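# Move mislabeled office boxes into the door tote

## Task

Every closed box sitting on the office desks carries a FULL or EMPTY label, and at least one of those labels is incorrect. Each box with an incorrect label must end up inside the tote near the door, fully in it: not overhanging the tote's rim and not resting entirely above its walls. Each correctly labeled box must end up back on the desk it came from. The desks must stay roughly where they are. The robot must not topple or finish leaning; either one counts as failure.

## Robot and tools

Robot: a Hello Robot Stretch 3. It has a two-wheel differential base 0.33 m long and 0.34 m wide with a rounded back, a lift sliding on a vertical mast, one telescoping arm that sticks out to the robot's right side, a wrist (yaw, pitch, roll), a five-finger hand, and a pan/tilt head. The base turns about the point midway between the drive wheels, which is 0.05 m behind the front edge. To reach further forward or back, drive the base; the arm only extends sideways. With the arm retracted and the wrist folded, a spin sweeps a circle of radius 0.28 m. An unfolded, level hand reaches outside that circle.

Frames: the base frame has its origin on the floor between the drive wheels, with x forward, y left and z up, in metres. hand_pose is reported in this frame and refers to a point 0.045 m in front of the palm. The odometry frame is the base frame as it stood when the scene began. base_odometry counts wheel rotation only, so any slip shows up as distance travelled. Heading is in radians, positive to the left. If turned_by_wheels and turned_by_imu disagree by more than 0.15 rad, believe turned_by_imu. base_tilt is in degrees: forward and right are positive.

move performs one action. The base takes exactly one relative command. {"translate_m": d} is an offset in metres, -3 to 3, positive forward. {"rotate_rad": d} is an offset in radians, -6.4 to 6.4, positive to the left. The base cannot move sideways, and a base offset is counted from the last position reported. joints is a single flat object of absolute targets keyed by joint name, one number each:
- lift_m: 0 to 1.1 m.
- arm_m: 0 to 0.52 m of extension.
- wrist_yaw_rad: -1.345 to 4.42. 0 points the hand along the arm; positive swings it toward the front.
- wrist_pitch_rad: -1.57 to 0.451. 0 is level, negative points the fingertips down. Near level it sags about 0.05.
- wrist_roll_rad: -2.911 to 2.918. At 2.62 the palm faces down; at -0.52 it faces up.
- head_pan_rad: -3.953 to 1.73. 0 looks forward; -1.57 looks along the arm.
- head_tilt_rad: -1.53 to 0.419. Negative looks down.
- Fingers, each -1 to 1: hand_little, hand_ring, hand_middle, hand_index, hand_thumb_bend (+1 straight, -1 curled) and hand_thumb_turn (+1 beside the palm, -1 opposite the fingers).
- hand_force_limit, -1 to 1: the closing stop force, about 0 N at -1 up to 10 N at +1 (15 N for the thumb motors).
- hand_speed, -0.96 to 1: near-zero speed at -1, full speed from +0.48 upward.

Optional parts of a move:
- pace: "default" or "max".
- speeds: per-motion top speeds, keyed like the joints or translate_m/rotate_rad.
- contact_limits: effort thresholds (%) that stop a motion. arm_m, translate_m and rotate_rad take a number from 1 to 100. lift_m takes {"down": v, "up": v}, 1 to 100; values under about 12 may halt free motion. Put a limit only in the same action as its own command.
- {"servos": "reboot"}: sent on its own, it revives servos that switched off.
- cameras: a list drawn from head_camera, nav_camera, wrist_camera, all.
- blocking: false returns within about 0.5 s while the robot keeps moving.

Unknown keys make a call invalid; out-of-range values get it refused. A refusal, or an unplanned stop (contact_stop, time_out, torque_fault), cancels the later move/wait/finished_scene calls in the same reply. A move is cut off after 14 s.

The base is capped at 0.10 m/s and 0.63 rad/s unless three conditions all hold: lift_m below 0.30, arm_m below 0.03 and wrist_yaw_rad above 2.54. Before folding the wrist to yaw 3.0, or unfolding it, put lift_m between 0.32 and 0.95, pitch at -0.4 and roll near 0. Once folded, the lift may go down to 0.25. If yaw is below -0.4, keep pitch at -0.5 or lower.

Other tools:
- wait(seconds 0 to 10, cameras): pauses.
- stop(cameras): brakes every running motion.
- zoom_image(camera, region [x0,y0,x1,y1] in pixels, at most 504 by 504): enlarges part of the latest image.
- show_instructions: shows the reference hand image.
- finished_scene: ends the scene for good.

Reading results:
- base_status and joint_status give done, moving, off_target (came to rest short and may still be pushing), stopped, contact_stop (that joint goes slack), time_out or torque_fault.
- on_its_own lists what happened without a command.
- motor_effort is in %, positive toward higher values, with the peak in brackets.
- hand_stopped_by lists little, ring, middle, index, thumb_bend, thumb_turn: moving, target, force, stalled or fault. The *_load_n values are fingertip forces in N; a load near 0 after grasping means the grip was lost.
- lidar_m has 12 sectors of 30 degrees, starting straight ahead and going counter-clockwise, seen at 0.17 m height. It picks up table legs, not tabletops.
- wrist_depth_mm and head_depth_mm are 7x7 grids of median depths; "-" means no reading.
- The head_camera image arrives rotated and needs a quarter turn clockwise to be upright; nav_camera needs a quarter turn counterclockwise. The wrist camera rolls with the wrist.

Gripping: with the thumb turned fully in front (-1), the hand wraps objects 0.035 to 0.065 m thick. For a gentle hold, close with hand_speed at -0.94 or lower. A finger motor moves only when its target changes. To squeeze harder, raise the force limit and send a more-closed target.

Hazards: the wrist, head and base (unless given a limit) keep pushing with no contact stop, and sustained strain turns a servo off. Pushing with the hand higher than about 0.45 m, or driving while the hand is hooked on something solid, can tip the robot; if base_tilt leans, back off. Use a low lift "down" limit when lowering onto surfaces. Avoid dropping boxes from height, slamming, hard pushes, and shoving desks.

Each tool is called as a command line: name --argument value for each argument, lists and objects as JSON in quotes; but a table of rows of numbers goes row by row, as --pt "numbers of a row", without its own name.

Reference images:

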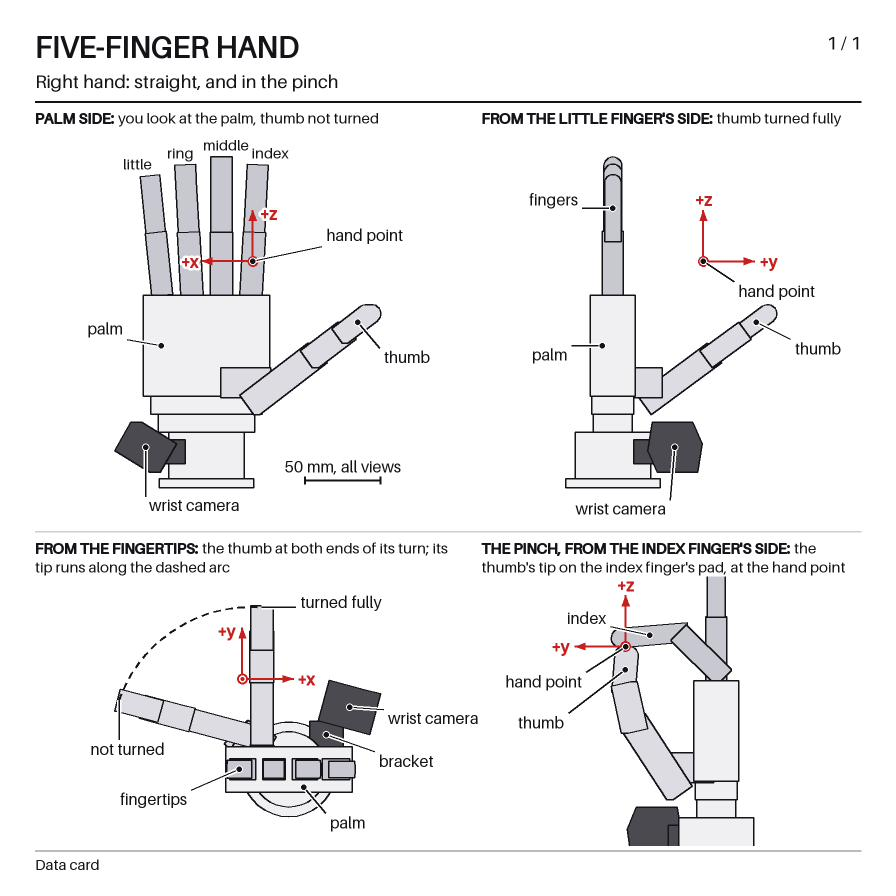

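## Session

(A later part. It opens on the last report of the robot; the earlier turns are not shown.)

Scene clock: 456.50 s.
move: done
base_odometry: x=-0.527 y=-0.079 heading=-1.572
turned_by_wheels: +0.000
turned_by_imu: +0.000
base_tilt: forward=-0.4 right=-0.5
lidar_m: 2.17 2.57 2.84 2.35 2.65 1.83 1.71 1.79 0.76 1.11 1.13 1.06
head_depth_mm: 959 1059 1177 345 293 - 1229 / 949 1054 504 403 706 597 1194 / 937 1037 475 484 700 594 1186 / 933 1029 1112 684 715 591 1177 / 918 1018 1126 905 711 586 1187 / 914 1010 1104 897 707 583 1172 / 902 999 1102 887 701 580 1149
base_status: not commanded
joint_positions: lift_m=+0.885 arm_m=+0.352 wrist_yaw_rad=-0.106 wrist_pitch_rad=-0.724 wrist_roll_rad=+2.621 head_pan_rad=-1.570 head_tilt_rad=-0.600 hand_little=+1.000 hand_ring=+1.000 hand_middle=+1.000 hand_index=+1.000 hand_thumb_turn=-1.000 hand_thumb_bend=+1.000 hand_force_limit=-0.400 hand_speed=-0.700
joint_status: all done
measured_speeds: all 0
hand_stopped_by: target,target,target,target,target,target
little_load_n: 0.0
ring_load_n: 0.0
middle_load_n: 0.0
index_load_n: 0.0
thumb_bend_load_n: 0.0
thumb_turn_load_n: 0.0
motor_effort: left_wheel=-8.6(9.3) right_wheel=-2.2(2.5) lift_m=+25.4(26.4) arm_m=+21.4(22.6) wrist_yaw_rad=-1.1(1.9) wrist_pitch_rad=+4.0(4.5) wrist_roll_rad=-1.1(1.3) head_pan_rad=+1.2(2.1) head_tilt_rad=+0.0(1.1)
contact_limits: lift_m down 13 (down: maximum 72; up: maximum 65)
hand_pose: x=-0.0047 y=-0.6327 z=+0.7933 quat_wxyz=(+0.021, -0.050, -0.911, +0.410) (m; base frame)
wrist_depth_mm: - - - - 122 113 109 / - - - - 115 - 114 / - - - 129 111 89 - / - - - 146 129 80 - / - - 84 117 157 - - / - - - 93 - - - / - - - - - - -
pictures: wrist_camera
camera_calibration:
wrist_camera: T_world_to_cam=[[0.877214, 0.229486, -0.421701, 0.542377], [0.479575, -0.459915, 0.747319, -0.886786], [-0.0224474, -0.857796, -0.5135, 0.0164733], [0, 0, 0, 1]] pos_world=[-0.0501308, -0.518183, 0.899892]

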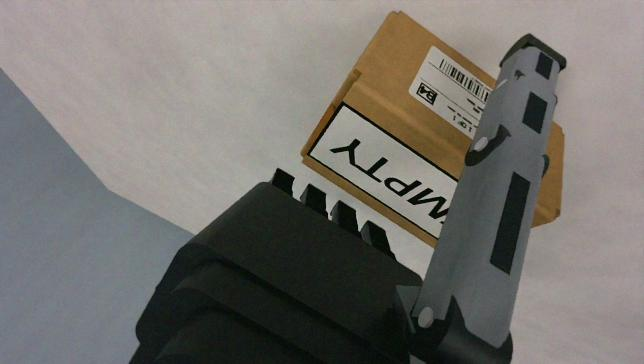

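move --joints '{"hand_index": 0.45, "hand_middle": 0.5, "hand_ring": 0.45, "hand_thumb_bend": 0.75, "hand_speed": -0.7, "hand_force_limit": -0.6}'

move --joints '{"hand_index": -0.4, "hand_middle": -0.4, "hand_ring": -0.4, "hand_thumb_bend": 0.0, "hand_speed": -0.9, "hand_force_limit": -0.4}'

move --joints '{"lift_m": 0.925}' --speeds '{"lift_m": 0.04}' --cameras '["wrist_camera"]'

move --joints '{"wrist_pitch_rad": 0.0}'

Scene clock: 457.87 s.
move: off_target
base_odometry: x=-0.527 y=-0.079 heading=-1.572
turned_by_wheels: +0.000
turned_by_imu: +0.000
base_tilt: forward=-0.5 right=-0.6
lidar_m: 2.17 2.58 2.84 2.34 2.63 1.83 1.71 1.80 0.76 1.11 1.12 1.06
head_depth_mm: 956 1065 1171 345 293 - 1222 / 946 1051 504 404 705 597 1194 / 939 1046 476 485 701 594 1193 / 930 1033 1118 689 718 590 1183 / 918 1022 1121 905 712 587 1174 / 911 1010 1107 895 709 584 1170 / 905 1000 1099 888 703 581 1144
base_status: not commanded
joint_positions: lift_m=+0.885 arm_m=+0.352 wrist_yaw_rad=-0.106 wrist_pitch_rad=-0.721 wrist_roll_rad=+2.621 head_pan_rad=-1.570 head_tilt_rad=-0.600 hand_little=+1.000 hand_ring=+0.450 hand_middle=+0.533 hand_index=+0.450 hand_thumb_turn=-1.000 hand_thumb_bend=+0.760 hand_force_limit=-0.600 hand_speed=-0.700
joint_status: hand_middle off_target (ended at +0.533, target +0.500); the others done
measured_speeds: all 0
hand_stopped_by: target,target,force,target,force,target
little_load_n: 0.0
ring_load_n: 0.0
middle_load_n: -0.5
index_load_n: 0.0
thumb_bend_load_n: 0.0
thumb_turn_load_n: 0.0
motor_effort: left_wheel=-7.9(9.6) right_wheel=-2.3(2.6) lift_m=+25.3(25.5) arm_m=+20.4(21.3) wrist_yaw_rad=-1.5(1.5) wrist_pitch_rad=+3.6(4.4) wrist_roll_rad=-1.1(1.4) head_pan_rad=+0.4(1.9) head_tilt_rad=+0.4(1.0)
contact_limits: lift_m down 13 (down: maximum 72; up: maximum 65)
hand_pose: x=-0.0048 y=-0.6335 z=+0.7938 quat_wxyz=(+0.021, -0.050, -0.910, +0.411) (m; base frame)
wrist_depth_mm: - - - - 123 115 109 / - - - 109 117 113 115 / - - - 130 112 101 - / - - - 153 130 84 - / - - 84 118 158 - - / - - - 93 - - - / - - - - - - -
pictures: none

Scene clock: 461.27 s.
move: off_target
base_odometry: x=-0.527 y=-0.079 heading=-1.572
turned_by_wheels: +0.000
turned_by_imu: +0.000
base_tilt: forward=-0.5 right=-0.6
lidar_m: 2.17 2.58 2.84 2.35 2.64 1.83 1.71 1.80 0.76 1.11 1.13 1.06
head_depth_mm: 956 1065 1172 344 293 - 1232 / 943 1050 503 403 707 600 1196 / 938 1046 476 484 704 594 1195 / 929 1030 1110 693 718 590 1180 / 920 1021 1119 906 712 585 1176 / 914 1007 1109 899 710 585 1170 / 909 1004 1097 894 702 580 1152
base_status: not commanded
joint_positions: lift_m=+0.885 arm_m=+0.352 wrist_yaw_rad=-0.106 wrist_pitch_rad=-0.704 wrist_roll_rad=+2.621 head_pan_rad=-1.570 head_tilt_rad=-0.600 hand_little=+1.000 hand_ring=+0.246 hand_middle=+0.265 hand_index=+0.275 hand_thumb_turn=-1.000 hand_thumb_bend=+0.672 hand_force_limit=-0.400 hand_speed=-0.900
joint_status: hand_ring off_target (ended at +0.246, target -0.400); hand_middle off_target (ended at +0.265, target -0.400); hand_index off_target (ended at +0.275, target -0.400); hand_thumb_bend off_target (ended at +0.672, target +0.000); the others done
measured_speeds: all 0
hand_stopped_by: target,force,force,force,force,target
little_load_n: 0.0
ring_load_n: 2.0
middle_load_n: 4.5
index_load_n: 2.5
thumb_bend_load_n: 8.0
thumb_turn_load_n: 0.5
motor_effort: left_wheel=-8.6(9.4) right_wheel=-2.6(2.6) lift_m=+26.1(26.1) arm_m=+17.4(20.4) wrist_yaw_rad=-1.1(1.7) wrist_pitch_rad=+0.5(3.6) wrist_roll_rad=-0.8(1.3) head_pan_rad=+1.1(2.2) head_tilt_rad=+0.8(1.2)
contact_limits: lift_m down 13 (down: maximum 72; up: maximum 65)
hand_pose: x=-0.0052 y=-0.6374 z=+0.7961 quat_wxyz=(+0.022, -0.049, -0.906, +0.419) (m; base frame)
wrist_depth_mm: - - - - - 115 110 / - - - 113 121 118 114 / - - - 132 115 101 - / - - - 156 135 85 - / - - 84 120 163 - - / - - - 93 - - - / - - - - - - -
pictures: none

Scene clock: 462.77 s.
move: done
base_odometry: x=-0.527 y=-0.079 heading=-1.572
turned_by_wheels: +0.000
turned_by_imu: +0.000
base_tilt: forward=-0.6 right=-0.7
lidar_m: 2.16 2.58 2.83 2.34 2.65 1.84 1.71 1.80 0.76 1.11 1.13 1.06
head_depth_mm: 954 1064 1133 292 711 588 1228 / 945 1045 431 861 728 597 1192 / 937 1034 448 563 722 594 1192 / 930 1032 1096 708 717 589 1193 / 922 1021 1120 901 712 586 1179 / 910 1014 1107 899 708 583 1172 / 907 1005 1098 889 703 582 1146
base_status: not commanded
joint_positions: lift_m=+0.925 arm_m=+0.352 wrist_yaw_rad=-0.106 wrist_pitch_rad=-0.737 wrist_roll_rad=+2.621 head_pan_rad=-1.570 head_tilt_rad=-0.600 hand_little=+1.000 hand_ring=+0.246 hand_middle=+0.264 hand_index=+0.275 hand_thumb_turn=-1.000 hand_thumb_bend=+0.672 hand_force_limit=-0.400 hand_speed=-0.900
joint_status: all done
measured_speeds: all 0
hand_stopped_by: target,force,force,force,force,target
little_load_n: 0.0
ring_load_n: 1.5
middle_load_n: 1.0
index_load_n: 2.0
thumb_bend_load_n: 6.0
thumb_turn_load_n: 0.0
motor_effort: left_wheel=-7.8(9.8) right_wheel=-2.3(2.5) lift_m=+34.4(36.7) arm_m=+16.1(17.5) wrist_yaw_rad=-0.6(1.7) wrist_pitch_rad=+6.4(7.0) wrist_roll_rad=-1.3(1.3) head_pan_rad=+0.7(1.5) head_tilt_rad=+0.8(1.5)
hand_pose: x=-0.0044 y=-0.6298 z=+0.8316 quat_wxyz=(+0.021, -0.050, -0.913, +0.404) (m; base frame)
wrist_depth_mm: - - - - 127 - - / - - - 122 122 118 - / - - - 144 120 101 - / - - - 163 140 85 - / - - 84 120 164 - - / - - - 93 - - - / - - - - - - -
pictures: wrist_camera
camera_calibration:
wrist_camera: T_world_to_cam=[[0.877777, 0.234848, -0.417557, 0.557474], [0.478576, -0.469405, 0.74204, -0.915797], [-0.021737, -0.851179, -0.524425, 0.0519594], [0, 0, 0, 1]] pos_world=[-0.0499298, -0.516574, 0.939585]

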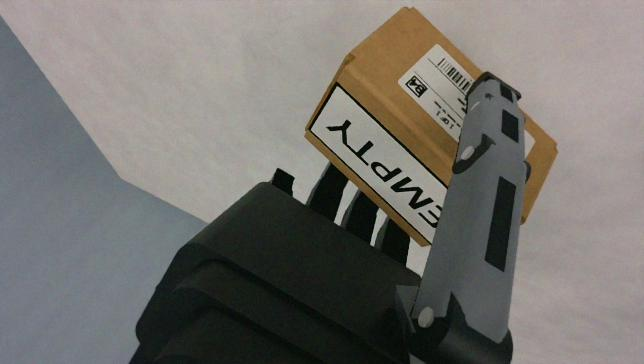

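Scene clock: 463.93 s.
move: done
base_odometry: x=-0.527 y=-0.079 heading=-1.572
turned_by_wheels: +0.000
turned_by_imu: +0.000
base_tilt: forward=-0.4 right=-0.6
lidar_m: 2.17 2.57 2.85 2.35 2.64 1.83 1.71 1.79 0.76 1.11 1.12 1.06
head_depth_mm: 956 1064 1132 292 709 587 1234 / 948 1049 431 864 727 598 1197 / 934 1029 449 854 722 594 1193 / 925 1028 1079 849 718 591 1186 / 922 1021 1120 906 715 589 1176 / 913 1010 1110 898 707 582 1170 / 909 1005 1092 889 704 578 1146
base_status: not commanded
joint_positions: lift_m=+0.925 arm_m=+0.352 wrist_yaw_rad=-0.107 wrist_pitch_rad=-0.047 wrist_roll_rad=+2.621 head_pan_rad=-1.570 head_tilt_rad=-0.600 hand_little=+1.000 hand_ring=+0.246 hand_middle=+0.264 hand_index=+0.274 hand_thumb_turn=-1.000 hand_thumb_bend=+0.671 hand_force_limit=-0.400 hand_speed=-0.900
joint_status: all done
measured_speeds: all 0
hand_stopped_by: target,force,force,force,force,target
little_load_n: 0.0
ring_load_n: -0.5
middle_load_n: 0.0
index_load_n: 0.0
thumb_bend_load_n: 0.0
thumb_turn_load_n: 0.0
motor_effort: left_wheel=-8.3(9.4) right_wheel=-2.2(2.5) lift_m=+28.8(34.1) arm_m=+15.2(16.1) wrist_yaw_rad=-0.5(1.5) wrist_pitch_rad=+8.4(13.8) wrist_roll_rad=-1.3(1.3) head_pan_rad=+1.8(1.8) head_tilt_rad=+0.7(1.5)
hand_pose: x=-0.0169 y=-0.7471 z=+0.9677 quat_wxyz=(+0.036, -0.040, -0.723, +0.689) (m; base frame)
wrist_depth_mm: - - - - - 212 - / - - - - - - - / - - - - - 95 - / - - - 169 178 85 - / - - 84 120 - - - / - - - 93 - - - / - - - - - - -
pictures: none

move --cameras '["head_camera", "wrist_camera"]'

Scene clock: 464.03 s.
base_odometry: x=-0.527 y=-0.079 heading=-1.572
turned_by_wheels: +0.000
turned_by_imu: +0.000
base_tilt: forward=-0.3 right=-0.5
lidar_m: 2.17 2.58 2.84 2.34 2.64 1.83 1.71 1.79 0.76 1.11 1.13 1.06
head_depth_mm: 951 1061 1135 293 710 587 1231 / 946 1054 430 861 726 596 1196 / 937 1029 449 857 724 592 1193 / 928 1030 1080 855 717 589 1182 / 919 1024 1121 905 714 587 1183 / 915 1013 1109 901 705 584 1173 / 906 1004 1098 890 701 579 1141
base_status: not commanded
joint_positions: lift_m=+0.925 arm_m=+0.352 wrist_yaw_rad=-0.107 wrist_pitch_rad=-0.047 wrist_roll_rad=+2.621 head_pan_rad=-1.570 head_tilt_rad=-0.600 hand_little=+1.000 hand_ring=+0.246 hand_middle=+0.264 hand_index=+0.274 hand_thumb_turn=-1.000 hand_thumb_bend=+0.671 hand_force_limit=-0.400 hand_speed=-0.900
joint_status: all done
measured_speeds: all 0
hand_stopped_by: target,force,force,force,force,target
little_load_n: 0.0
ring_load_n: 0.0
middle_load_n: 0.0
index_load_n: 0.0
thumb_bend_load_n: 0.0
thumb_turn_load_n: 0.0
motor_effort: left_wheel=-8.4(9.4) right_wheel=-2.1(2.5) lift_m=+28.5(34.1) arm_m=+14.9(16.1) wrist_yaw_rad=-0.2(1.5) wrist_pitch_rad=+8.5(13.8) wrist_roll_rad=-0.8(1.3) head_pan_rad=+1.3(1.8) head_tilt_rad=+1.5(1.5)
hand_pose: x=-0.0169 y=-0.7471 z=+0.9677 quat_wxyz=(+0.036, -0.040, -0.723, +0.689) (m; base frame)
wrist_depth_mm: - - - - - 214 - / - - - - - - - / - - - - - 95 - / - - - 170 177 85 - / - - 84 119 - - - / - - - 93 - - - / - - - - - - -
pictures: head_camera (sideways), wrist_camera
camera_calibration:
head_camera: T_world_to_cam=[[-0.0674026, 0.585527, -0.807846, 1.07777], [0.997488, 0.0218663, -0.0673767, 0.0842201], [-0.0217863, -0.810358, -0.58553, 0.715286], [0, 0, 0, 1]] pos_world=[0.00421961, -0.0532686, 1.29517]
wrist_camera: T_world_to_cam=[[0.841669, -0.103718, -0.52994, 0.508006], [0.538757, 0.0948826, 0.837101, -0.735218], [-0.0365408, -0.990071, 0.135739, -0.719581], [0, 0, 0, 1]] pos_world=[-0.0577632, -0.589988, 0.982339]

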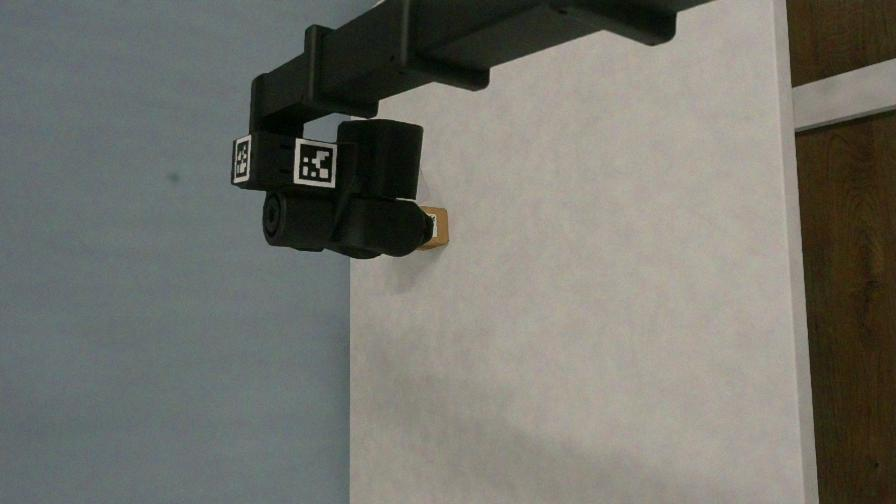

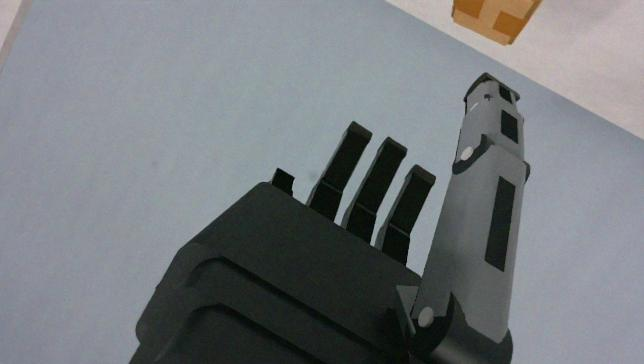

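move --joints '{"lift_m": 1.0, "hand_index": 1.0, "hand_middle": 1.0, "hand_ring": 1.0, "hand_thumb_bend": 1.0, "hand_speed": -0.5}'

move --joints '{"arm_m": 0.1, "wrist_pitch_rad": -0.7}' --cameras '["head_camera"]'

Scene clock: 465.80 s.
move: done
base_odometry: x=-0.527 y=-0.079 heading=-1.572
turned_by_wheels: +0.000
turned_by_imu: +0.000
base_tilt: forward=-0.4 right=-0.6
lidar_m: 2.17 2.57 2.84 2.34 2.64 1.83 1.70 1.80 0.76 1.11 1.13 1.05
head_depth_mm: 957 333 1170 940 733 601 1226 / 941 402 1131 931 728 597 1189 / 932 412 452 899 722 595 1191 / 932 997 1099 881 714 592 1177 / 920 1023 1121 904 713 588 1181 / 910 1011 1104 898 706 582 1172 / 904 1007 1097 895 701 579 1138
base_status: not commanded
joint_positions: lift_m=+1.000 arm_m=+0.352 wrist_yaw_rad=-0.107 wrist_pitch_rad=-0.046 wrist_roll_rad=+2.621 head_pan_rad=-1.570 head_tilt_rad=-0.600 hand_little=+1.000 hand_ring=+1.000 hand_middle=+1.000 hand_index=+1.000 hand_thumb_turn=-1.000 hand_thumb_bend=+1.000 hand_force_limit=-0.400 hand_speed=-0.500
joint_status: all done
measured_speeds: all 0
hand_stopped_by: target,target,target,target,target,target
little_load_n: 0.0
ring_load_n: 0.0
middle_load_n: 0.0
index_load_n: -0.5
thumb_bend_load_n: 0.0
thumb_turn_load_n: 0.0
motor_effort: left_wheel=-8.6(9.1) right_wheel=-2.3(2.8) lift_m=+32.0(34.7) arm_m=+13.4(14.8) wrist_yaw_rad=-0.5(1.1) wrist_pitch_rad=+8.1(8.6) wrist_roll_rad=-0.9(1.2) head_pan_rad=+0.6(1.7) head_tilt_rad=+1.3(1.9)
hand_pose: x=-0.0169 y=-0.7472 z=+1.0430 quat_wxyz=(+0.036, -0.039, -0.722, +0.690) (m; base frame)
wrist_depth_mm: - - - - - - - / - - - - - - - / - - - - - 87 - / - - - - - 80 - / - - 84 118 - - - / - - - 93 - - - / - - - - - - -
pictures: none

Scene clock: 468.87 s.
move: done
base_odometry: x=-0.527 y=-0.079 heading=-1.572
turned_by_wheels: +0.000
turned_by_imu: +0.000
base_tilt: forward=-0.4 right=-0.5
lidar_m: 2.17 2.58 2.83 2.34 2.64 1.83 1.71 1.79 0.76 1.11 1.13 1.05
head_depth_mm: 957 1051 - - - 599 1231 / 944 1046 - - - 568 1188 / 940 1046 1132 - - 552 1184 / 932 1021 1131 910 674 574 1184 / 920 1023 1122 902 711 586 1176 / 916 1011 1108 896 708 583 1171 / 906 1002 1100 891 702 581 1139
base_status: not commanded
joint_positions: lift_m=+1.000 arm_m=+0.100 wrist_yaw_rad=-0.107 wrist_pitch_rad=-0.722 wrist_roll_rad=+2.621 head_pan_rad=-1.570 head_tilt_rad=-0.600 hand_little=+1.000 hand_ring=+1.000 hand_middle=+1.000 hand_index=+1.000 hand_thumb_turn=-1.000 hand_thumb_bend=+1.000 hand_force_limit=-0.400 hand_speed=-0.500
joint_status: all done
measured_speeds: all 0
hand_stopped_by: target,target,target,target,target,target
little_load_n: 0.0
ring_load_n: 0.0
middle_load_n: 0.0
index_load_n: 0.0
thumb_bend_load_n: 0.0
thumb_turn_load_n: 0.0
motor_effort: left_wheel=-8.5(9.6) right_wheel=-2.3(2.5) lift_m=+27.7(32.0) arm_m=-23.8(27.1) wrist_yaw_rad=-0.4(1.3) wrist_pitch_rad=+3.8(7.9) wrist_roll_rad=-0.9(1.3) head_pan_rad=+1.0(1.8) head_tilt_rad=+1.1(1.8)
hand_pose: x=-0.0048 y=-0.3812 z=+0.9086 quat_wxyz=(+0.022, -0.050, -0.910, +0.411) (m; base frame)
wrist_depth_mm: - - - - - - - / - - - - - - - / - - - - - 88 - / 904 - - - - 80 - / - - 84 118 - - - / - - - 93 - - - / - - - - - - -
pictures: head_camera (sideways)
camera_calibration:
head_camera: T_world_to_cam=[[-0.0674026, 0.585527, -0.807846, 1.07777], [0.997488, 0.0218663, -0.0673767, 0.0842201], [-0.0217863, -0.810358, -0.58553, 0.715286], [0, 0, 0, 1]] pos_world=[0.00421961, -0.0532686, 1.29517]

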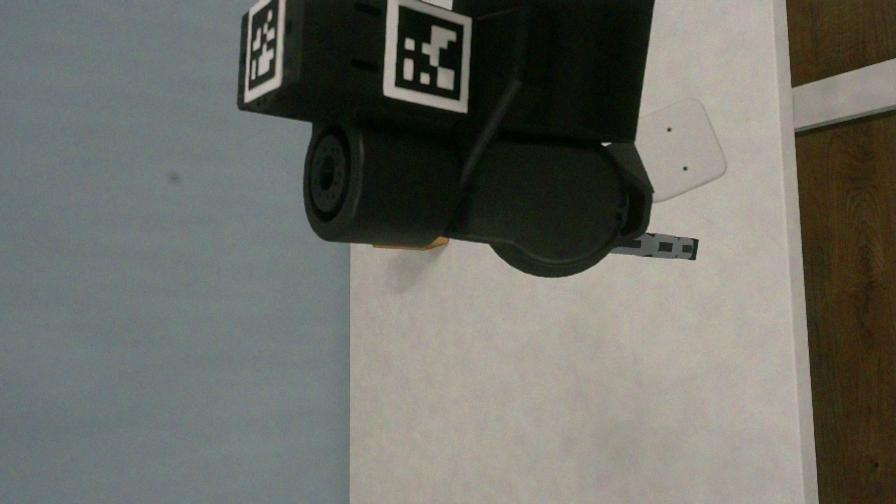

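move --joints '{"arm_m": 0.0, "lift_m": 0.95}' --cameras '["head_camera", "nav_camera"]'

zoom_image --camera "head_camera" --region '[320, 130, 560, 330]'

Scene clock: 471.13 s.
move: done
base_odometry: x=-0.527 y=-0.079 heading=-1.572
turned_by_wheels: +0.000
turned_by_imu: +0.000
base_tilt: forward=-0.3 right=-0.7
lidar_m: 2.16 2.58 2.84 2.35 2.64 1.83 1.71 1.80 0.76 1.11 1.13 1.06
head_depth_mm: 955 1059 1178 947 780 - - / 950 1051 1164 931 748 - - / 941 1038 1148 904 742 - - / 929 1033 1130 879 717 546 - / 923 1018 1126 907 708 586 1173 / 913 1013 1112 896 708 583 1174 / 901 1002 1097 888 702 580 1143
base_status: not commanded
joint_positions: lift_m=+0.950 arm_m=+0.002 wrist_yaw_rad=-0.107 wrist_pitch_rad=-0.723 wrist_roll_rad=+2.621 head_pan_rad=-1.570 head_tilt_rad=-0.600 hand_little=+1.000 hand_ring=+1.000 hand_middle=+1.000 hand_index=+1.000 hand_thumb_turn=-1.000 hand_thumb_bend=+1.000 hand_force_limit=-0.400 hand_speed=-0.500
joint_status: all done
joint sent to its limit — arm_m, lower limit.
measured_speeds: all 0
hand_stopped_by: target,target,target,target,target,target
little_load_n: 0.0
ring_load_n: 0.0
middle_load_n: 0.0
index_load_n: 0.0
thumb_bend_load_n: 0.0
thumb_turn_load_n: 0.0
motor_effort: left_wheel=-8.4(9.4) right_wheel=-2.3(2.5) lift_m=+27.1(27.9) arm_m=-24.3(27.1) wrist_yaw_rad=-0.6(1.4) wrist_pitch_rad=+4.2(4.3) wrist_roll_rad=-1.0(1.3) head_pan_rad=+0.6(1.8) head_tilt_rad=+1.1(2.0)
hand_pose: x=-0.0048 y=-0.2833 z=+0.8585 quat_wxyz=(+0.022, -0.050, -0.910, +0.410) (m; base frame)
wrist_depth_mm: - - - - 951 855 770 / - - - - - - 891 / - - - - - 87 992 / - - - - - 80 - / - - 84 118 - - - / - - - 93 - - - / - - - - - - -
pictures: head_camera (sideways), nav_camera (sideways)
camera_calibration:
head_camera: T_world_to_cam=[[-0.0674026, 0.585527, -0.807846, 1.07777], [0.997488, 0.0218663, -0.0673767, 0.0842201], [-0.0217863, -0.810358, -0.58553, 0.715286], [0, 0, 0, 1]] pos_world=[0.00421961, -0.0532686, 1.29517]
nav_camera: T_world_to_cam=[[0.041343, -0.527899, 0.8483, -1.06368], [-0.998225, 0.0145936, 0.0577314, -0.0163023], [-0.0428561, -0.849182, -0.526359, 0.651252], [0, 0, 0, 1]] pos_world=[0.0556124, -0.00824609, 1.24605]

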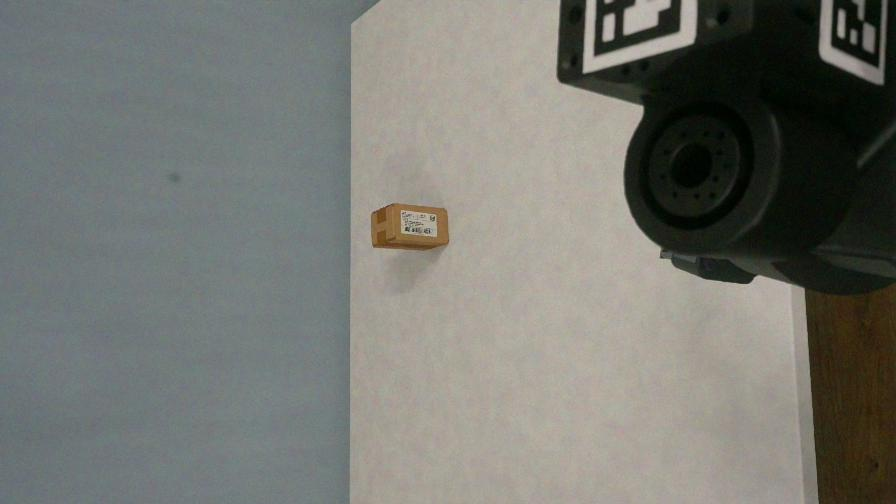

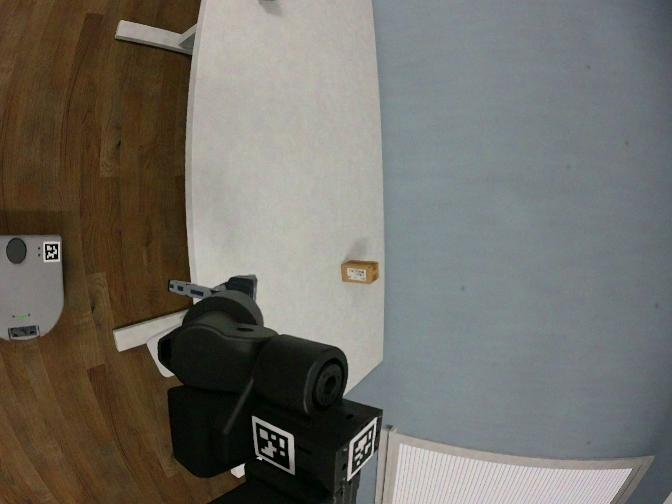

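Scaled by 2.100 from the camera's 896x504 image, which has a finer 1280x720 frame.

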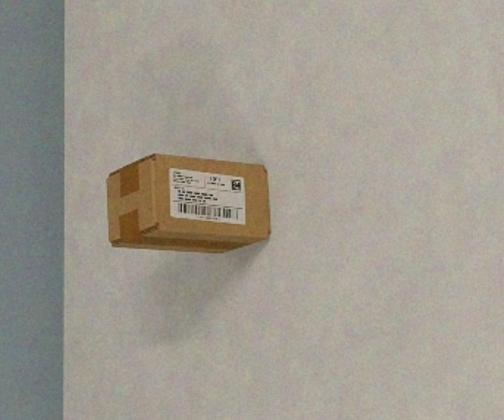

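move --base '{"rotate_rad": -0.305}'

move --base '{"translate_m": 0.333}'

move --base '{"rotate_rad": 0.305}' --joints '{"wrist_yaw_rad": 0.04}'

move --base '{"translate_m": -0.345}' --cameras '["head_camera"]'

Scene clock: 475.97 s.
move: done
base_odometry: x=-0.527 y=-0.079 heading=-1.876
turned_by_wheels: -0.305
turned_by_imu: -0.309
base_tilt: forward=-0.5 right=-0.6
lidar_m: 1.06 2.17 2.58 2.70 2.48 2.28 1.71 1.71 1.44 0.76 1.11 1.06
head_depth_mm: 1153 1288 1496 1753 785 - - / 1097 1239 1414 930 752 - - / 1056 1185 1305 923 743 - - / 1009 1124 1202 914 717 548 - / 968 1082 1166 907 711 586 1207 / 933 1033 1114 865 706 581 1153 / 903 991 1082 892 703 580 526
base_status: done
joint_positions: lift_m=+0.950 arm_m=+0.002 wrist_yaw_rad=-0.107 wrist_pitch_rad=-0.723 wrist_roll_rad=+2.621 head_pan_rad=-1.570 head_tilt_rad=-0.600 hand_little=+1.000 hand_ring=+1.000 hand_middle=+1.000 hand_index=+1.000 hand_thumb_turn=-1.000 hand_thumb_bend=+1.000 hand_force_limit=-0.400 hand_speed=-0.500
joint_status: not commanded
measured_speeds: all 0
hand_stopped_by: target,target,target,target,target,target
little_load_n: 0.0
ring_load_n: 0.0
middle_load_n: 0.0
index_load_n: -0.5
thumb_bend_load_n: 0.0
thumb_turn_load_n: 0.0
motor_effort: left_wheel=+10.4(14.3) right_wheel=-9.4(14.2) lift_m=+32.5(33.1) arm_m=-24.0(24.4) wrist_yaw_rad=-0.2(1.1) wrist_pitch_rad=+4.2(4.2) wrist_roll_rad=-1.1(1.2) head_pan_rad=-0.5(1.3) head_tilt_rad=+2.0(2.3)
hand_pose: x=-0.0048 y=-0.2833 z=+0.8585 quat_wxyz=(+0.022, -0.050, -0.910, +0.410) (m; base frame)
wrist_depth_mm: - - - - 995 846 786 / - - - - - - 860 / - - - - - 87 955 / - - 124 - - 80 - / - - 84 118 - - - / - - - 93 - - - / - - - - - - -
pictures: none

Scene clock: 480.43 s.
move: done
base_odometry: x=-0.627 y=-0.397 heading=-1.876
turned_by_wheels: +0.000
turned_by_imu: -0.001
base_tilt: forward=-0.4 right=-0.5
lidar_m: 1.55 1.89 2.42 2.81 2.81 2.61 2.03 2.47 0.86 0.99 0.97 0.74
head_depth_mm: 1003 1133 1240 940 783 - - / 954 1074 1180 927 747 - - / 921 1025 1136 872 746 - - / 881 977 1091 914 719 546 - / 846 939 1060 906 710 586 499 / 816 896 1001 901 710 585 497 / 785 863 956 884 703 581 495
base_status: done
joint_positions: lift_m=+0.950 arm_m=+0.002 wrist_yaw_rad=-0.107 wrist_pitch_rad=-0.723 wrist_roll_rad=+2.621 head_pan_rad=-1.570 head_tilt_rad=-0.600 hand_little=+1.000 hand_ring=+1.000 hand_middle=+1.000 hand_index=+1.000 hand_thumb_turn=-1.000 hand_thumb_bend=+1.000 hand_force_limit=-0.400 hand_speed=-0.500
joint_status: not commanded
measured_speeds: all 0
hand_stopped_by: target,target,target,target,target,target
little_load_n: 0.0
ring_load_n: 0.0
middle_load_n: 0.0
index_load_n: 0.0
thumb_bend_load_n: 0.0
thumb_turn_load_n: 0.0
motor_effort: left_wheel=+10.4(14.8) right_wheel=-0.6(6.5) lift_m=+31.8(32.8) arm_m=-23.4(24.0) wrist_yaw_rad=-0.6(1.1) wrist_pitch_rad=+4.0(4.3) wrist_roll_rad=-1.2(1.4) head_pan_rad=+0.9(1.9) head_tilt_rad=+1.6(2.8)
hand_pose: x=-0.0048 y=-0.2833 z=+0.8585 quat_wxyz=(+0.022, -0.050, -0.910, +0.410) (m; base frame)
wrist_depth_mm: - - - - - - - / - - - - - - - / - - - - - 87 - / - - - - - 80 - / - - 84 117 - - - / - - - 93 - - - / - - - - - - -
pictures: none

Scene clock: 482.00 s.
move: done
base_odometry: x=-0.627 y=-0.397 heading=-1.571
turned_by_wheels: +0.304
turned_by_imu: +0.309
base_tilt: forward=-0.4 right=-0.8
lidar_m: 2.30 1.88 2.41 2.51 2.79 2.13 2.04 0.86 0.88 0.98 0.99 0.74
head_depth_mm: 834 925 1047 941 784 - - / 826 914 1031 929 747 - - / 818 909 1019 922 744 - - / 810 903 1007 915 717 398 - / 802 888 998 909 713 573 500 / 795 881 990 900 706 583 497 / 788 871 982 895 702 581 493
base_status: done
joint_positions: lift_m=+0.950 arm_m=+0.002 wrist_yaw_rad=+0.039 wrist_pitch_rad=-0.723 wrist_roll_rad=+2.621 head_pan_rad=-1.570 head_tilt_rad=-0.600 hand_little=+1.000 hand_ring=+1.000 hand_middle=+1.000 hand_index=+1.000 hand_thumb_turn=-1.000 hand_thumb_bend=+1.000 hand_force_limit=-0.400 hand_speed=-0.500
joint_status: all done
measured_speeds: all 0
hand_stopped_by: target,target,target,target,target,target
little_load_n: 0.0
ring_load_n: -0.5
middle_load_n: 0.0
index_load_n: 0.0
thumb_bend_load_n: 0.0
thumb_turn_load_n: 0.0
motor_effort: left_wheel=-10.2(14.6) right_wheel=+8.9(13.7) lift_m=+31.2(31.8) arm_m=-23.4(23.6) wrist_yaw_rad=+1.1(3.8) wrist_pitch_rad=+3.9(4.2) wrist_roll_rad=-0.9(1.3) head_pan_rad=+0.5(1.8) head_tilt_rad=+1.7(2.8)
hand_pose: x=+0.0148 y=-0.2794 z=+0.8585 quat_wxyz=(-0.008, +0.016, -0.911, +0.411) (m; base frame)
wrist_depth_mm: - - - - - - - / - - - - - - - / 490 - - - - 88 - / - - - - - 80 - / - - 84 118 - - - / - - - 93 - - - / - - - - - - -
pictures: none

Scene clock: 486.57 s.
move: done
base_odometry: x=-0.626 y=-0.052 heading=-1.572
turned_by_wheels: +0.000
turned_by_imu: +0.001
base_tilt: forward=-0.6 right=-0.7
lidar_m: 2.21 2.22 2.95 2.44 2.75 1.84 1.69 1.64 0.65 1.01 1.03 1.03
head_depth_mm: 868 965 1088 946 784 - - / 858 955 1083 929 750 - - / 853 943 1062 927 741 - - / 847 936 1057 822 718 398 - / 835 927 1040 909 713 573 499 / 827 919 1034 899 707 583 495 / 821 908 1021 894 701 579 494
base_status: done
joint_positions: lift_m=+0.950 arm_m=+0.002 wrist_yaw_rad=+0.039 wrist_pitch_rad=-0.723 wrist_roll_rad=+2.621 head_pan_rad=-1.570 head_tilt_rad=-0.600 hand_little=+1.000 hand_ring=+1.000 hand_middle=+1.000 hand_index=+1.000 hand_thumb_turn=-1.000 hand_thumb_bend=+1.000 hand_force_limit=-0.400 hand_speed=-0.500
joint_status: not commanded
measured_speeds: all 0
hand_stopped_by: target,target,target,target,target,target
little_load_n: 0.0
ring_load_n: 0.0
middle_load_n: 0.0
index_load_n: 0.0
thumb_bend_load_n: 0.0
thumb_turn_load_n: 0.0
motor_effort: left_wheel=-10.0(16.3) right_wheel=-1.5(6.9) lift_m=+30.4(31.5) arm_m=-23.8(24.1) wrist_yaw_rad=+0.6(1.1) wrist_pitch_rad=+3.9(4.3) wrist_roll_rad=-0.9(1.5) head_pan_rad=+0.7(1.5) head_tilt_rad=+2.0(3.0)
hand_pose: x=+0.0148 y=-0.2794 z=+0.8585 quat_wxyz=(-0.008, +0.016, -0.911, +0.411) (m; base frame)
wrist_depth_mm: - - - - - - - / - - - - - - - / - - - - - 87 - / - - - - - 80 - / - - 84 118 - - - / - - - 93 - - - / - - - - - - -
pictures: head_camera (sideways)
camera_calibration:
head_camera: T_world_to_cam=[[-0.0674026, 0.585527, -0.807846, 1.07777], [0.997488, 0.0218663, -0.0673767, 0.0842201], [-0.0217863, -0.810358, -0.58553, 0.715286], [0, 0, 0, 1]] pos_world=[0.00421961, -0.0532686, 1.29517]

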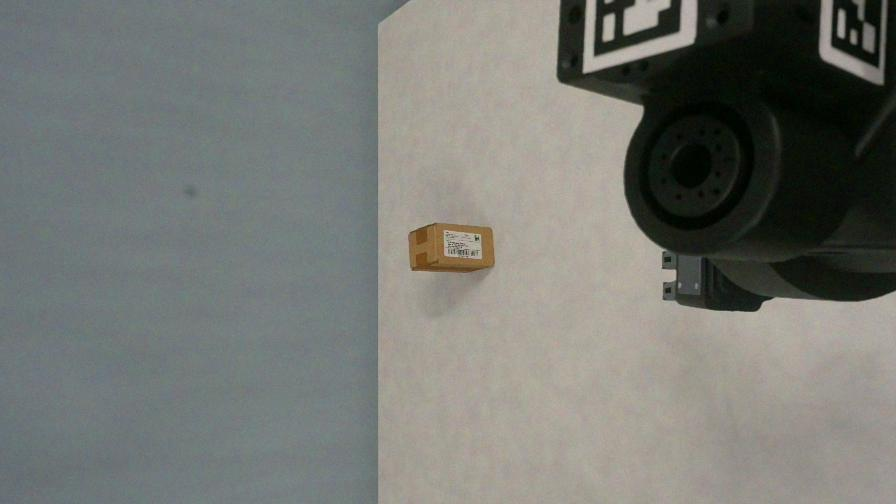

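move --joints '{"arm_m": 0.45, "lift_m": 0.98}' --cameras '["wrist_camera", "head_camera"]'

Scene clock: 491.33 s.
move: done
base_odometry: x=-0.626 y=-0.052 heading=-1.572
turned_by_wheels: +0.000
turned_by_imu: +0.000
base_tilt: forward=-0.4 right=-0.5
lidar_m: 2.22 2.23 2.94 2.45 2.74 1.84 1.69 1.63 0.65 1.01 1.03 1.03
head_depth_mm: 868 919 295 940 732 602 509 / 862 497 1066 929 728 597 505 / 852 500 617 923 723 592 503 / 841 906 697 823 717 590 502 / 835 928 1042 904 715 588 499 / 829 919 1028 897 706 584 495 / 820 910 1015 892 699 579 493
base_status: not commanded
joint_positions: lift_m=+0.980 arm_m=+0.450 wrist_yaw_rad=+0.039 wrist_pitch_rad=-0.724 wrist_roll_rad=+2.621 head_pan_rad=-1.570 head_tilt_rad=-0.600 hand_little=+1.000 hand_ring=+1.000 hand_middle=+1.000 hand_index=+1.000 hand_thumb_turn=-1.000 hand_thumb_bend=+1.000 hand_force_limit=-0.400 hand_speed=-0.500
joint_status: all done
measured_speeds: all 0
hand_stopped_by: target,target,target,target,target,target
little_load_n: 0.0
ring_load_n: 0.0
middle_load_n: 0.0
index_load_n: 0.0
thumb_bend_load_n: 0.0
thumb_turn_load_n: 0.0
motor_effort: left_wheel=-10.1(10.9) right_wheel=-1.5(1.9) lift_m=+31.9(34.2) arm_m=+24.0(28.6) wrist_yaw_rad=+0.6(1.2) wrist_pitch_rad=+4.3(4.7) wrist_roll_rad=-0.9(1.3) head_pan_rad=+0.6(1.5) head_tilt_rad=+2.9(3.2)
hand_pose: x=+0.0148 y=-0.7269 z=+0.8883 quat_wxyz=(-0.008, +0.016, -0.912, +0.410) (m; base frame)
wrist_depth_mm: - - - - 145 151 - / - - - - 155 137 - / - - - - 177 88 - / - - - - - 80 - / - - 84 117 - - - / 332 - - 93 - - - / 317 - - - - - -
pictures: head_camera (sideways), wrist_camera
camera_calibration:
head_camera: T_world_to_cam=[[-0.0674039, 0.585461, -0.807894, 1.07783], [0.997488, 0.0218607, -0.0673801, 0.0842242], [-0.0217872, -0.810406, -0.585463, 0.715198], [0, 0, 0, 1]] pos_world=[0.00421961, -0.0532685, 1.29517]
wrist_camera: T_world_to_cam=[[0.83489, 0.353769, -0.421671, 0.677893], [0.540939, -0.385816, 0.747349, -0.957483], [0.101702, -0.852053, -0.513481, -0.0127151], [0, 0, 0, 1]] pos_world=[-0.046733, -0.620063, 0.994893]

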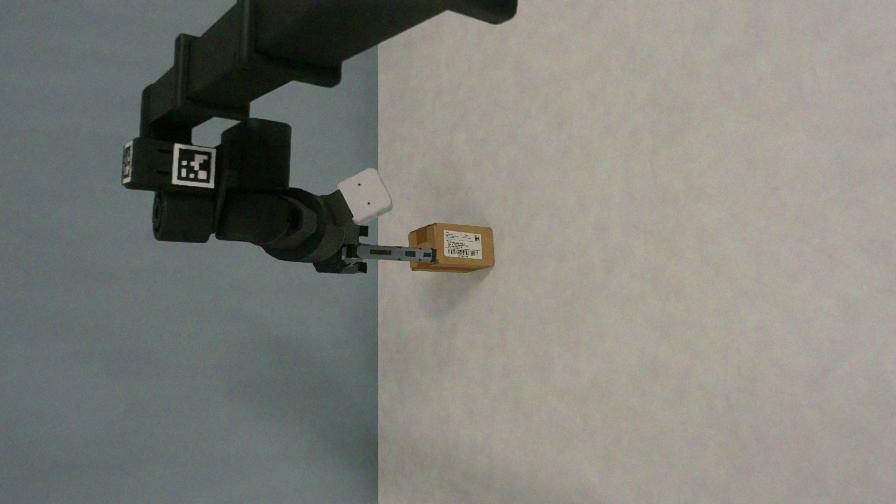

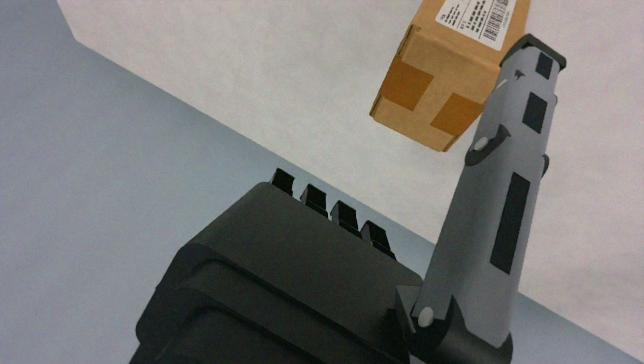

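move --base '{"translate_m": -0.007}' --joints '{"arm_m": 0.453, "lift_m": 0.945, "wrist_yaw_rad": 0.12}' --cameras '["wrist_camera"]'

Scene clock: 493.63 s.
move: done
base_odometry: x=-0.626 y=-0.045 heading=-1.572
turned_by_wheels: +0.000
turned_by_imu: +0.000
base_tilt: forward=-0.3 right=-0.3
lidar_m: 2.23 2.23 2.96 2.45 2.74 2.28 1.68 1.63 0.65 1.01 1.03 1.04
head_depth_mm: 868 962 317 306 712 603 511 / 856 908 439 924 725 597 508 / 851 527 550 882 724 595 505 / 846 919 639 824 716 589 501 / 834 932 1038 906 709 586 499 / 827 923 1031 898 707 582 497 / 821 909 1015 887 702 580 494
base_status: done
joint_positions: lift_m=+0.945 arm_m=+0.453 wrist_yaw_rad=+0.119 wrist_pitch_rad=-0.724 wrist_roll_rad=+2.621 head_pan_rad=-1.570 head_tilt_rad=-0.600 hand_little=+1.000 hand_ring=+1.000 hand_middle=+1.000 hand_index=+1.000 hand_thumb_turn=-1.000 hand_thumb_bend=+1.000 hand_force_limit=-0.400 hand_speed=-0.500
joint_status: all done
measured_speeds: all 0
hand_stopped_by: target,target,target,target,target,target
little_load_n: 0.0
ring_load_n: 0.0
middle_load_n: 0.0
index_load_n: 0.0
thumb_bend_load_n: 0.0
thumb_turn_load_n: 0.0
motor_effort: left_wheel=-7.9(11.9) right_wheel=-1.5(6.5) lift_m=+25.0(30.4) arm_m=+23.4(26.6) wrist_yaw_rad=+0.5(3.1) wrist_pitch_rad=+4.3(4.4) wrist_roll_rad=-0.8(1.2) head_pan_rad=+0.1(1.0) head_tilt_rad=+2.4(3.1)
hand_pose: x=+0.0252 y=-0.7266 z=+0.8533 quat_wxyz=(-0.025, +0.053, -0.910, +0.410) (m; base frame)
wrist_depth_mm: - - - - 138 146 - / - - - - 121 124 - / - - - - 134 87 - / - - - - 156 80 - / 336 - 84 117 - - - / 319 - - 93 - - - / 305 - - - - - -
pictures: wrist_camera
camera_calibration:
wrist_camera: T_world_to_cam=[[0.804029, 0.419213, -0.421661, 0.702707], [0.569974, -0.341466, 0.747349, -0.90533], [0.169316, -0.841226, -0.513489, -0.0253352], [0, 0, 0, 1]] pos_world=[-0.0446931, -0.625036, 0.959893]

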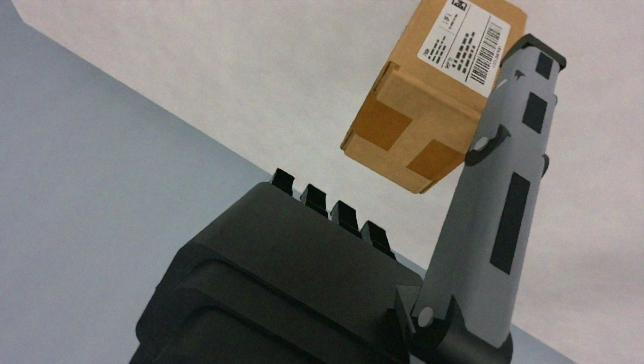

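move --base '{"translate_m": -0.005}' --joints '{"wrist_yaw_rad": 0.16, "lift_m": 0.923}' --speeds '{"lift_m": 0.04}' --contact_limits '{"lift_m": {"down": 13}}' --cameras '["wrist_camera"]'

Scene clock: 494.97 s.
move: done
base_odometry: x=-0.626 y=-0.040 heading=-1.572
turned_by_wheels: +0.000
turned_by_imu: +0.000
base_tilt: forward=-0.4 right=-0.5
lidar_m: 2.23 2.24 2.94 2.45 2.74 2.28 1.68 1.64 0.65 1.02 1.03 1.04
head_depth_mm: 868 966 442 299 731 599 509 / 859 939 439 892 728 596 507 / 852 907 557 881 722 593 504 / 845 926 621 816 721 589 501 / 839 929 1041 913 711 586 498 / 826 917 1030 897 706 583 497 / 823 910 1021 891 701 579 494
base_status: done
joint_positions: lift_m=+0.923 arm_m=+0.453 wrist_yaw_rad=+0.158 wrist_pitch_rad=-0.724 wrist_roll_rad=+2.621 head_pan_rad=-1.570 head_tilt_rad=-0.600 hand_little=+1.000 hand_ring=+1.000 hand_middle=+1.000 hand_index=+1.000 hand_thumb_turn=-1.000 hand_thumb_bend=+1.000 hand_force_limit=-0.400 hand_speed=-0.500
joint_status: all done
measured_speeds: all 0
hand_stopped_by: target,target,target,target,target,target
little_load_n: 0.0
ring_load_n: -0.5
middle_load_n: 0.0
index_load_n: 0.0
thumb_bend_load_n: 0.0
thumb_turn_load_n: 0.0
motor_effort: left_wheel=-8.3(11.3) right_wheel=-3.3(7.3) lift_m=+25.4(26.8) arm_m=+22.4(23.3) wrist_yaw_rad=+1.3(3.3) wrist_pitch_rad=+4.2(4.4) wrist_roll_rad=-1.0(1.3) head_pan_rad=+0.2(1.5) head_tilt_rad=+2.3(3.2)
contact_limits: lift_m down 13 (down: maximum 72; up: maximum 65)
hand_pose: x=+0.0302 y=-0.7247 z=+0.8313 quat_wxyz=(-0.033, +0.071, -0.909, +0.409) (m; base frame)
wrist_depth_mm: - - - - 140 143 - / - - - - 119 112 - / - - - - 109 89 - / 342 - - 143 125 80 - / 333 - 84 117 151 - - / 316 - - 93 - - - / 299 - - - - - -
pictures: wrist_camera
camera_calibration:
wrist_camera: T_world_to_cam=[[0.786795, 0.450719, -0.421671, 0.711906], [0.583049, -0.318599, 0.747362, -0.874971], [0.202506, -0.833875, -0.513463, -0.031585], [0, 0, 0, 1]] pos_world=[-0.043577, -0.625972, 0.937893]

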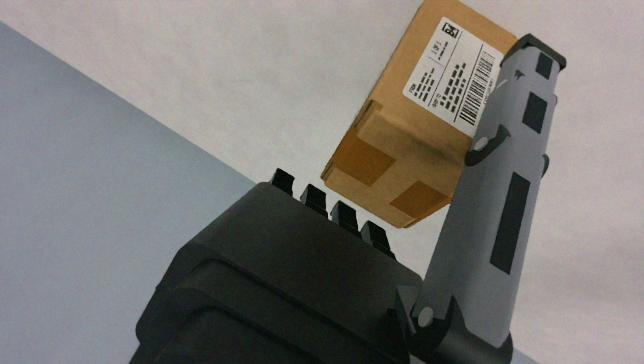

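move --joints '{"wrist_yaw_rad": 0.18, "lift_m": 0.918, "arm_m": 0.459}' --speeds '{"lift_m": 0.04}' --contact_limits '{"lift_m": {"down": 13}}' --cameras '["wrist_camera"]'

move --joints '{"hand_index": 0.45, "hand_middle": 0.5, "hand_thumb_bend": 0.75, "hand_speed": -0.7, "hand_force_limit": -0.6}' --cameras '["wrist_camera"]'

Scene clock: 496.37 s.
move: done
base_odometry: x=-0.626 y=-0.040 heading=-1.572
turned_by_wheels: +0.000
turned_by_imu: +0.000
base_tilt: forward=-0.4 right=-0.5
lidar_m: 2.24 2.23 2.94 2.44 2.74 2.28 1.68 1.64 0.65 1.01 1.03 1.04
head_depth_mm: 868 966 1030 302 - 599 509 / 860 935 449 862 727 596 506 / 851 913 567 881 724 592 503 / 845 926 633 816 717 591 502 / 835 929 1045 905 711 586 499 / 831 920 1029 898 705 583 496 / 825 912 1022 889 702 579 494
base_status: not commanded
joint_positions: lift_m=+0.918 arm_m=+0.459 wrist_yaw_rad=+0.178 wrist_pitch_rad=-0.724 wrist_roll_rad=+2.621 head_pan_rad=-1.570 head_tilt_rad=-0.600 hand_little=+1.000 hand_ring=+1.000 hand_middle=+1.000 hand_index=+1.000 hand_thumb_turn=-1.000 hand_thumb_bend=+1.000 hand_force_limit=-0.400 hand_speed=-0.500
joint_status: all done
measured_speeds: all 0
hand_stopped_by: target,target,target,target,target,target
little_load_n: 0.0
ring_load_n: 0.0
middle_load_n: 0.0
index_load_n: -0.5
thumb_bend_load_n: 0.0
thumb_turn_load_n: 0.0
motor_effort: left_wheel=-8.3(9.0) right_wheel=-3.2(3.6) lift_m=+26.3(26.3) arm_m=+24.2(26.0) wrist_yaw_rad=+1.7(2.3) wrist_pitch_rad=+4.4(4.4) wrist_roll_rad=-0.8(1.3) head_pan_rad=+0.0(1.5) head_tilt_rad=+2.4(3.0)
contact_limits: lift_m down 13 (down: maximum 72; up: maximum 65)
hand_pose: x=+0.0328 y=-0.7296 z=+0.8263 quat_wxyz=(-0.037, +0.080, -0.908, +0.409) (m; base frame)
wrist_depth_mm: - - - - 123 134 - / - - - - 103 116 - / - - - - 101 87 - / 339 - - 135 122 80 - / 322 - 84 118 141 - - / 307 - - 93 - - - / 290 - - - - - -
pictures: wrist_camera
camera_calibration:
wrist_camera: T_world_to_cam=[[0.77761, 0.46636, -0.4217, 0.721712], [0.589333, -0.30689, 0.747333, -0.865916], [0.219111, -0.829655, -0.513482, -0.0361853], [0, 0, 0, 1]] pos_world=[-0.0429699, -0.63234, 0.932893]

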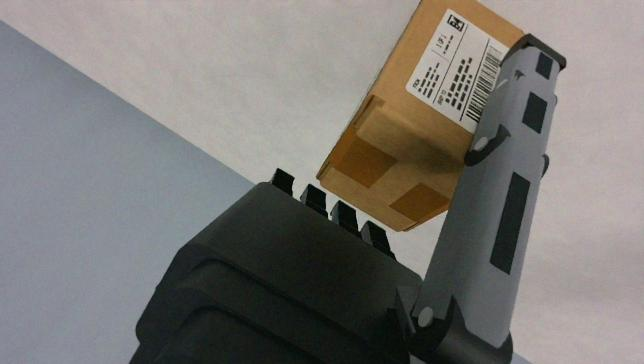

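Scene clock: 497.50 s.
move: done
base_odometry: x=-0.626 y=-0.040 heading=-1.572
turned_by_wheels: +0.000
turned_by_imu: +0.000
base_tilt: forward=-0.4 right=-0.7
lidar_m: 2.24 2.24 2.95 2.45 2.74 2.28 1.68 1.64 0.65 1.01 1.03 1.04
head_depth_mm: 865 968 1029 302 - 598 509 / 862 938 449 863 729 597 508 / 854 916 565 886 722 593 504 / 841 928 635 816 717 591 501 / 837 929 1047 907 713 587 499 / 830 917 1031 894 708 584 497 / 823 910 1021 887 700 580 494
base_status: not commanded
joint_positions: lift_m=+0.918 arm_m=+0.459 wrist_yaw_rad=+0.179 wrist_pitch_rad=-0.729 wrist_roll_rad=+2.621 head_pan_rad=-1.570 head_tilt_rad=-0.600 hand_little=+1.000 hand_ring=+1.000 hand_middle=+0.500 hand_index=+0.450 hand_thumb_turn=-1.000 hand_thumb_bend=+0.750 hand_force_limit=-0.600 hand_speed=-0.700
joint_status: all done
measured_speeds: all 0
hand_stopped_by: target,target,target,target,target,target
little_load_n: 0.0
ring_load_n: 0.0
middle_load_n: 0.0
index_load_n: 0.0
thumb_bend_load_n: 1.0
thumb_turn_load_n: 0.5
motor_effort: left_wheel=-8.9(9.3) right_wheel=-3.3(3.5) lift_m=+28.3(28.5) arm_m=+23.9(24.4) wrist_yaw_rad=+0.6(1.5) wrist_pitch_rad=+4.9(5.3) wrist_roll_rad=-0.5(1.3) head_pan_rad=-0.3(1.3) head_tilt_rad=+2.6(3.2)
contact_limits: lift_m down 13 (down: maximum 72; up: maximum 65)
hand_pose: x=+0.0327 y=-0.7286 z=+0.8257 quat_wxyz=(-0.037, +0.080, -0.909, +0.407) (m; base frame)
wrist_depth_mm: - - - - 135 144 - / - - - - 118 118 - / - - - - 105 95 - / 335 - - 138 120 83 - / 326 - 84 118 144 - - / 311 - - 93 - - - / 295 - - - - - -
pictures: wrist_camera
camera_calibration:
wrist_camera: T_world_to_cam=[[0.776785, 0.468981, -0.420312, 0.721838], [0.590237, -0.309427, 0.74557, -0.865545], [0.219602, -0.827232, -0.517168, -0.0308065], [0, 0, 0, 1]] pos_world=[-0.0430701, -0.631835, 0.93279]

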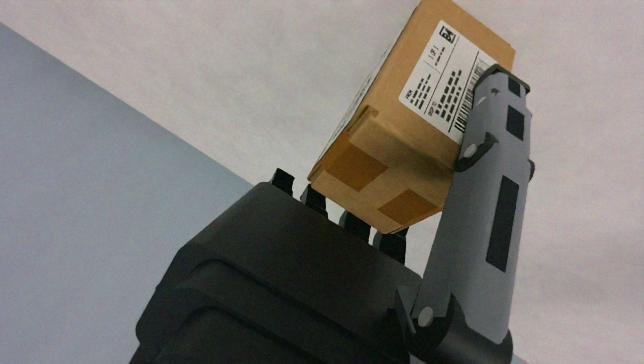

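move --joints '{"hand_index": -0.4, "hand_middle": -0.4, "hand_thumb_bend": 0.0, "hand_speed": -0.92, "hand_force_limit": -0.25}' --cameras '["wrist_camera"]'

move --joints '{"lift_m": 0.935}' --speeds '{"lift_m": 0.02}' --cameras '["wrist_camera"]'

Scene clock: 501.43 s.
move: off_target
base_odometry: x=-0.626 y=-0.040 heading=-1.572
turned_by_wheels: +0.000
turned_by_imu: +0.000
base_tilt: forward=-0.2 right=-0.5
lidar_m: 2.23 2.24 2.95 2.44 2.74 2.28 1.68 1.64 0.65 1.01 1.03 1.04
head_depth_mm: 870 961 1030 302 - 600 509 / 859 940 449 867 729 596 507 / 851 912 566 883 721 592 505 / 842 928 632 813 716 588 502 / 835 930 1038 904 709 586 498 / 827 917 1032 899 707 582 496 / 822 908 1018 888 700 580 493
base_status: not commanded
joint_positions: lift_m=+0.918 arm_m=+0.459 wrist_yaw_rad=+0.180 wrist_pitch_rad=-0.729 wrist_roll_rad=+2.621 head_pan_rad=-1.570 head_tilt_rad=-0.600 hand_little=+1.000 hand_ring=+1.000 hand_middle=+0.278 hand_index=-0.177 hand_thumb_turn=-1.000 hand_thumb_bend=+0.658 hand_force_limit=-0.250 hand_speed=-0.920
joint_status: hand_middle off_target (ended at +0.278, target -0.400); hand_index off_target (ended at -0.177, target -0.400); hand_thumb_bend off_target (ended at +0.658, target +0.000); the others done
measured_speeds: all 0
hand_stopped_by: target,target,force,force,force,target
little_load_n: 0.0
ring_load_n: 0.0
middle_load_n: 3.5
index_load_n: 3.5
thumb_bend_load_n: 10.0
thumb_turn_load_n: -2.0
motor_effort: left_wheel=-8.3(9.4) right_wheel=-3.1(3.6) lift_m=+33.5(33.8) arm_m=+23.2(24.3) wrist_yaw_rad=+0.0(0.8) wrist_pitch_rad=+5.2(5.5) wrist_roll_rad=-1.0(1.3) head_pan_rad=+0.0(1.3) head_tilt_rad=+2.2(3.3)
contact_limits: lift_m down 13 (down: maximum 72; up: maximum 65)
hand_pose: x=+0.0327 y=-0.7283 z=+0.8256 quat_wxyz=(-0.037, +0.081, -0.909, +0.406) (m; base frame)
wrist_depth_mm: - - - - 141 - - / - - - - 122 125 - / - - - - 111 96 - / 340 - - 139 121 85 - / 328 - 84 118 143 - - / 310 - - 93 - - - / 295 - - - - - -
pictures: wrist_camera
camera_calibration:
wrist_camera: T_world_to_cam=[[0.776533, 0.469663, -0.420016, 0.721934], [0.590492, -0.309911, 0.745168, -0.865433], [0.21981, -0.826663, -0.517988, -0.0295904], [0, 0, 0, 1]] pos_world=[-0.0430701, -0.631734, 0.932789]

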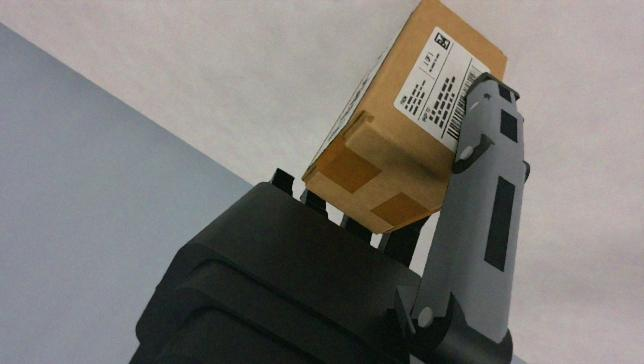

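Scene clock: 502.67 s.
move: done
base_odometry: x=-0.626 y=-0.040 heading=-1.572
turned_by_wheels: +0.000
turned_by_imu: +0.000
base_tilt: forward=-0.4 right=-0.6
lidar_m: 2.23 2.24 2.94 2.45 2.74 2.28 1.68 1.64 0.65 1.02 1.03 1.04
head_depth_mm: 870 966 357 300 708 601 508 / 861 923 426 900 726 597 508 / 854 557 561 890 722 594 504 / 845 919 650 812 717 588 503 / 839 926 1040 909 712 588 497 / 830 924 1029 894 706 581 496 / 824 918 1021 889 702 579 494
base_status: not commanded
joint_positions: lift_m=+0.935 arm_m=+0.459 wrist_yaw_rad=+0.180 wrist_pitch_rad=-0.737 wrist_roll_rad=+2.621 head_pan_rad=-1.570 head_tilt_rad=-0.600 hand_little=+1.000 hand_ring=+1.000 hand_middle=+0.278 hand_index=-0.177 hand_thumb_turn=-1.000 hand_thumb_bend=+0.658 hand_force_limit=-0.250 hand_speed=-0.920
joint_status: all done
measured_speeds: all 0
hand_stopped_by: target,target,force,force,force,target
little_load_n: 0.0
ring_load_n: 0.0
middle_load_n: 3.5
index_load_n: 2.0
thumb_bend_load_n: 11.0
thumb_turn_load_n: -0.5
motor_effort: left_wheel=-7.7(8.9) right_wheel=-3.1(3.4) lift_m=+34.5(36.2) arm_m=+23.1(23.7) wrist_yaw_rad=-0.2(0.6) wrist_pitch_rad=+6.5(6.8) wrist_roll_rad=-0.9(1.3) head_pan_rad=+0.0(1.3) head_tilt_rad=+2.0(3.0)
hand_pose: x=+0.0324 y=-0.7267 z=+0.8417 quat_wxyz=(-0.037, +0.081, -0.911, +0.403) (m; base frame)
wrist_depth_mm: - - - - 142 - - / - - - - 122 131 - / - - - - 110 95 - / 335 - - 140 121 84 - / 327 - 84 118 143 - - / 309 - - 93 - - - / 296 - - - - - -
pictures: wrist_camera
camera_calibration:
wrist_camera: T_world_to_cam=[[0.77596, 0.47265, -0.417717, 0.728443], [0.591472, -0.315077, 0.742218, -0.877997], [0.219196, -0.822999, -0.524047, -0.012142], [0, 0, 0, 1]] pos_world=[-0.043271, -0.630929, 0.949585]

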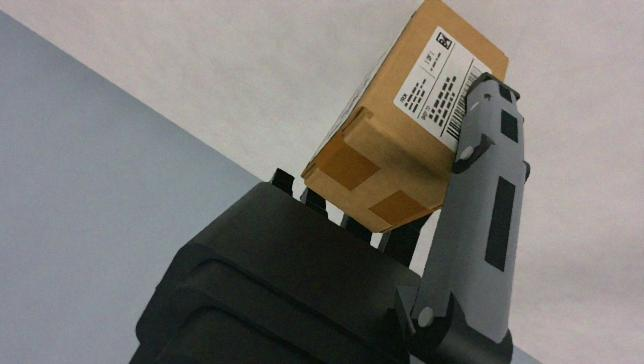

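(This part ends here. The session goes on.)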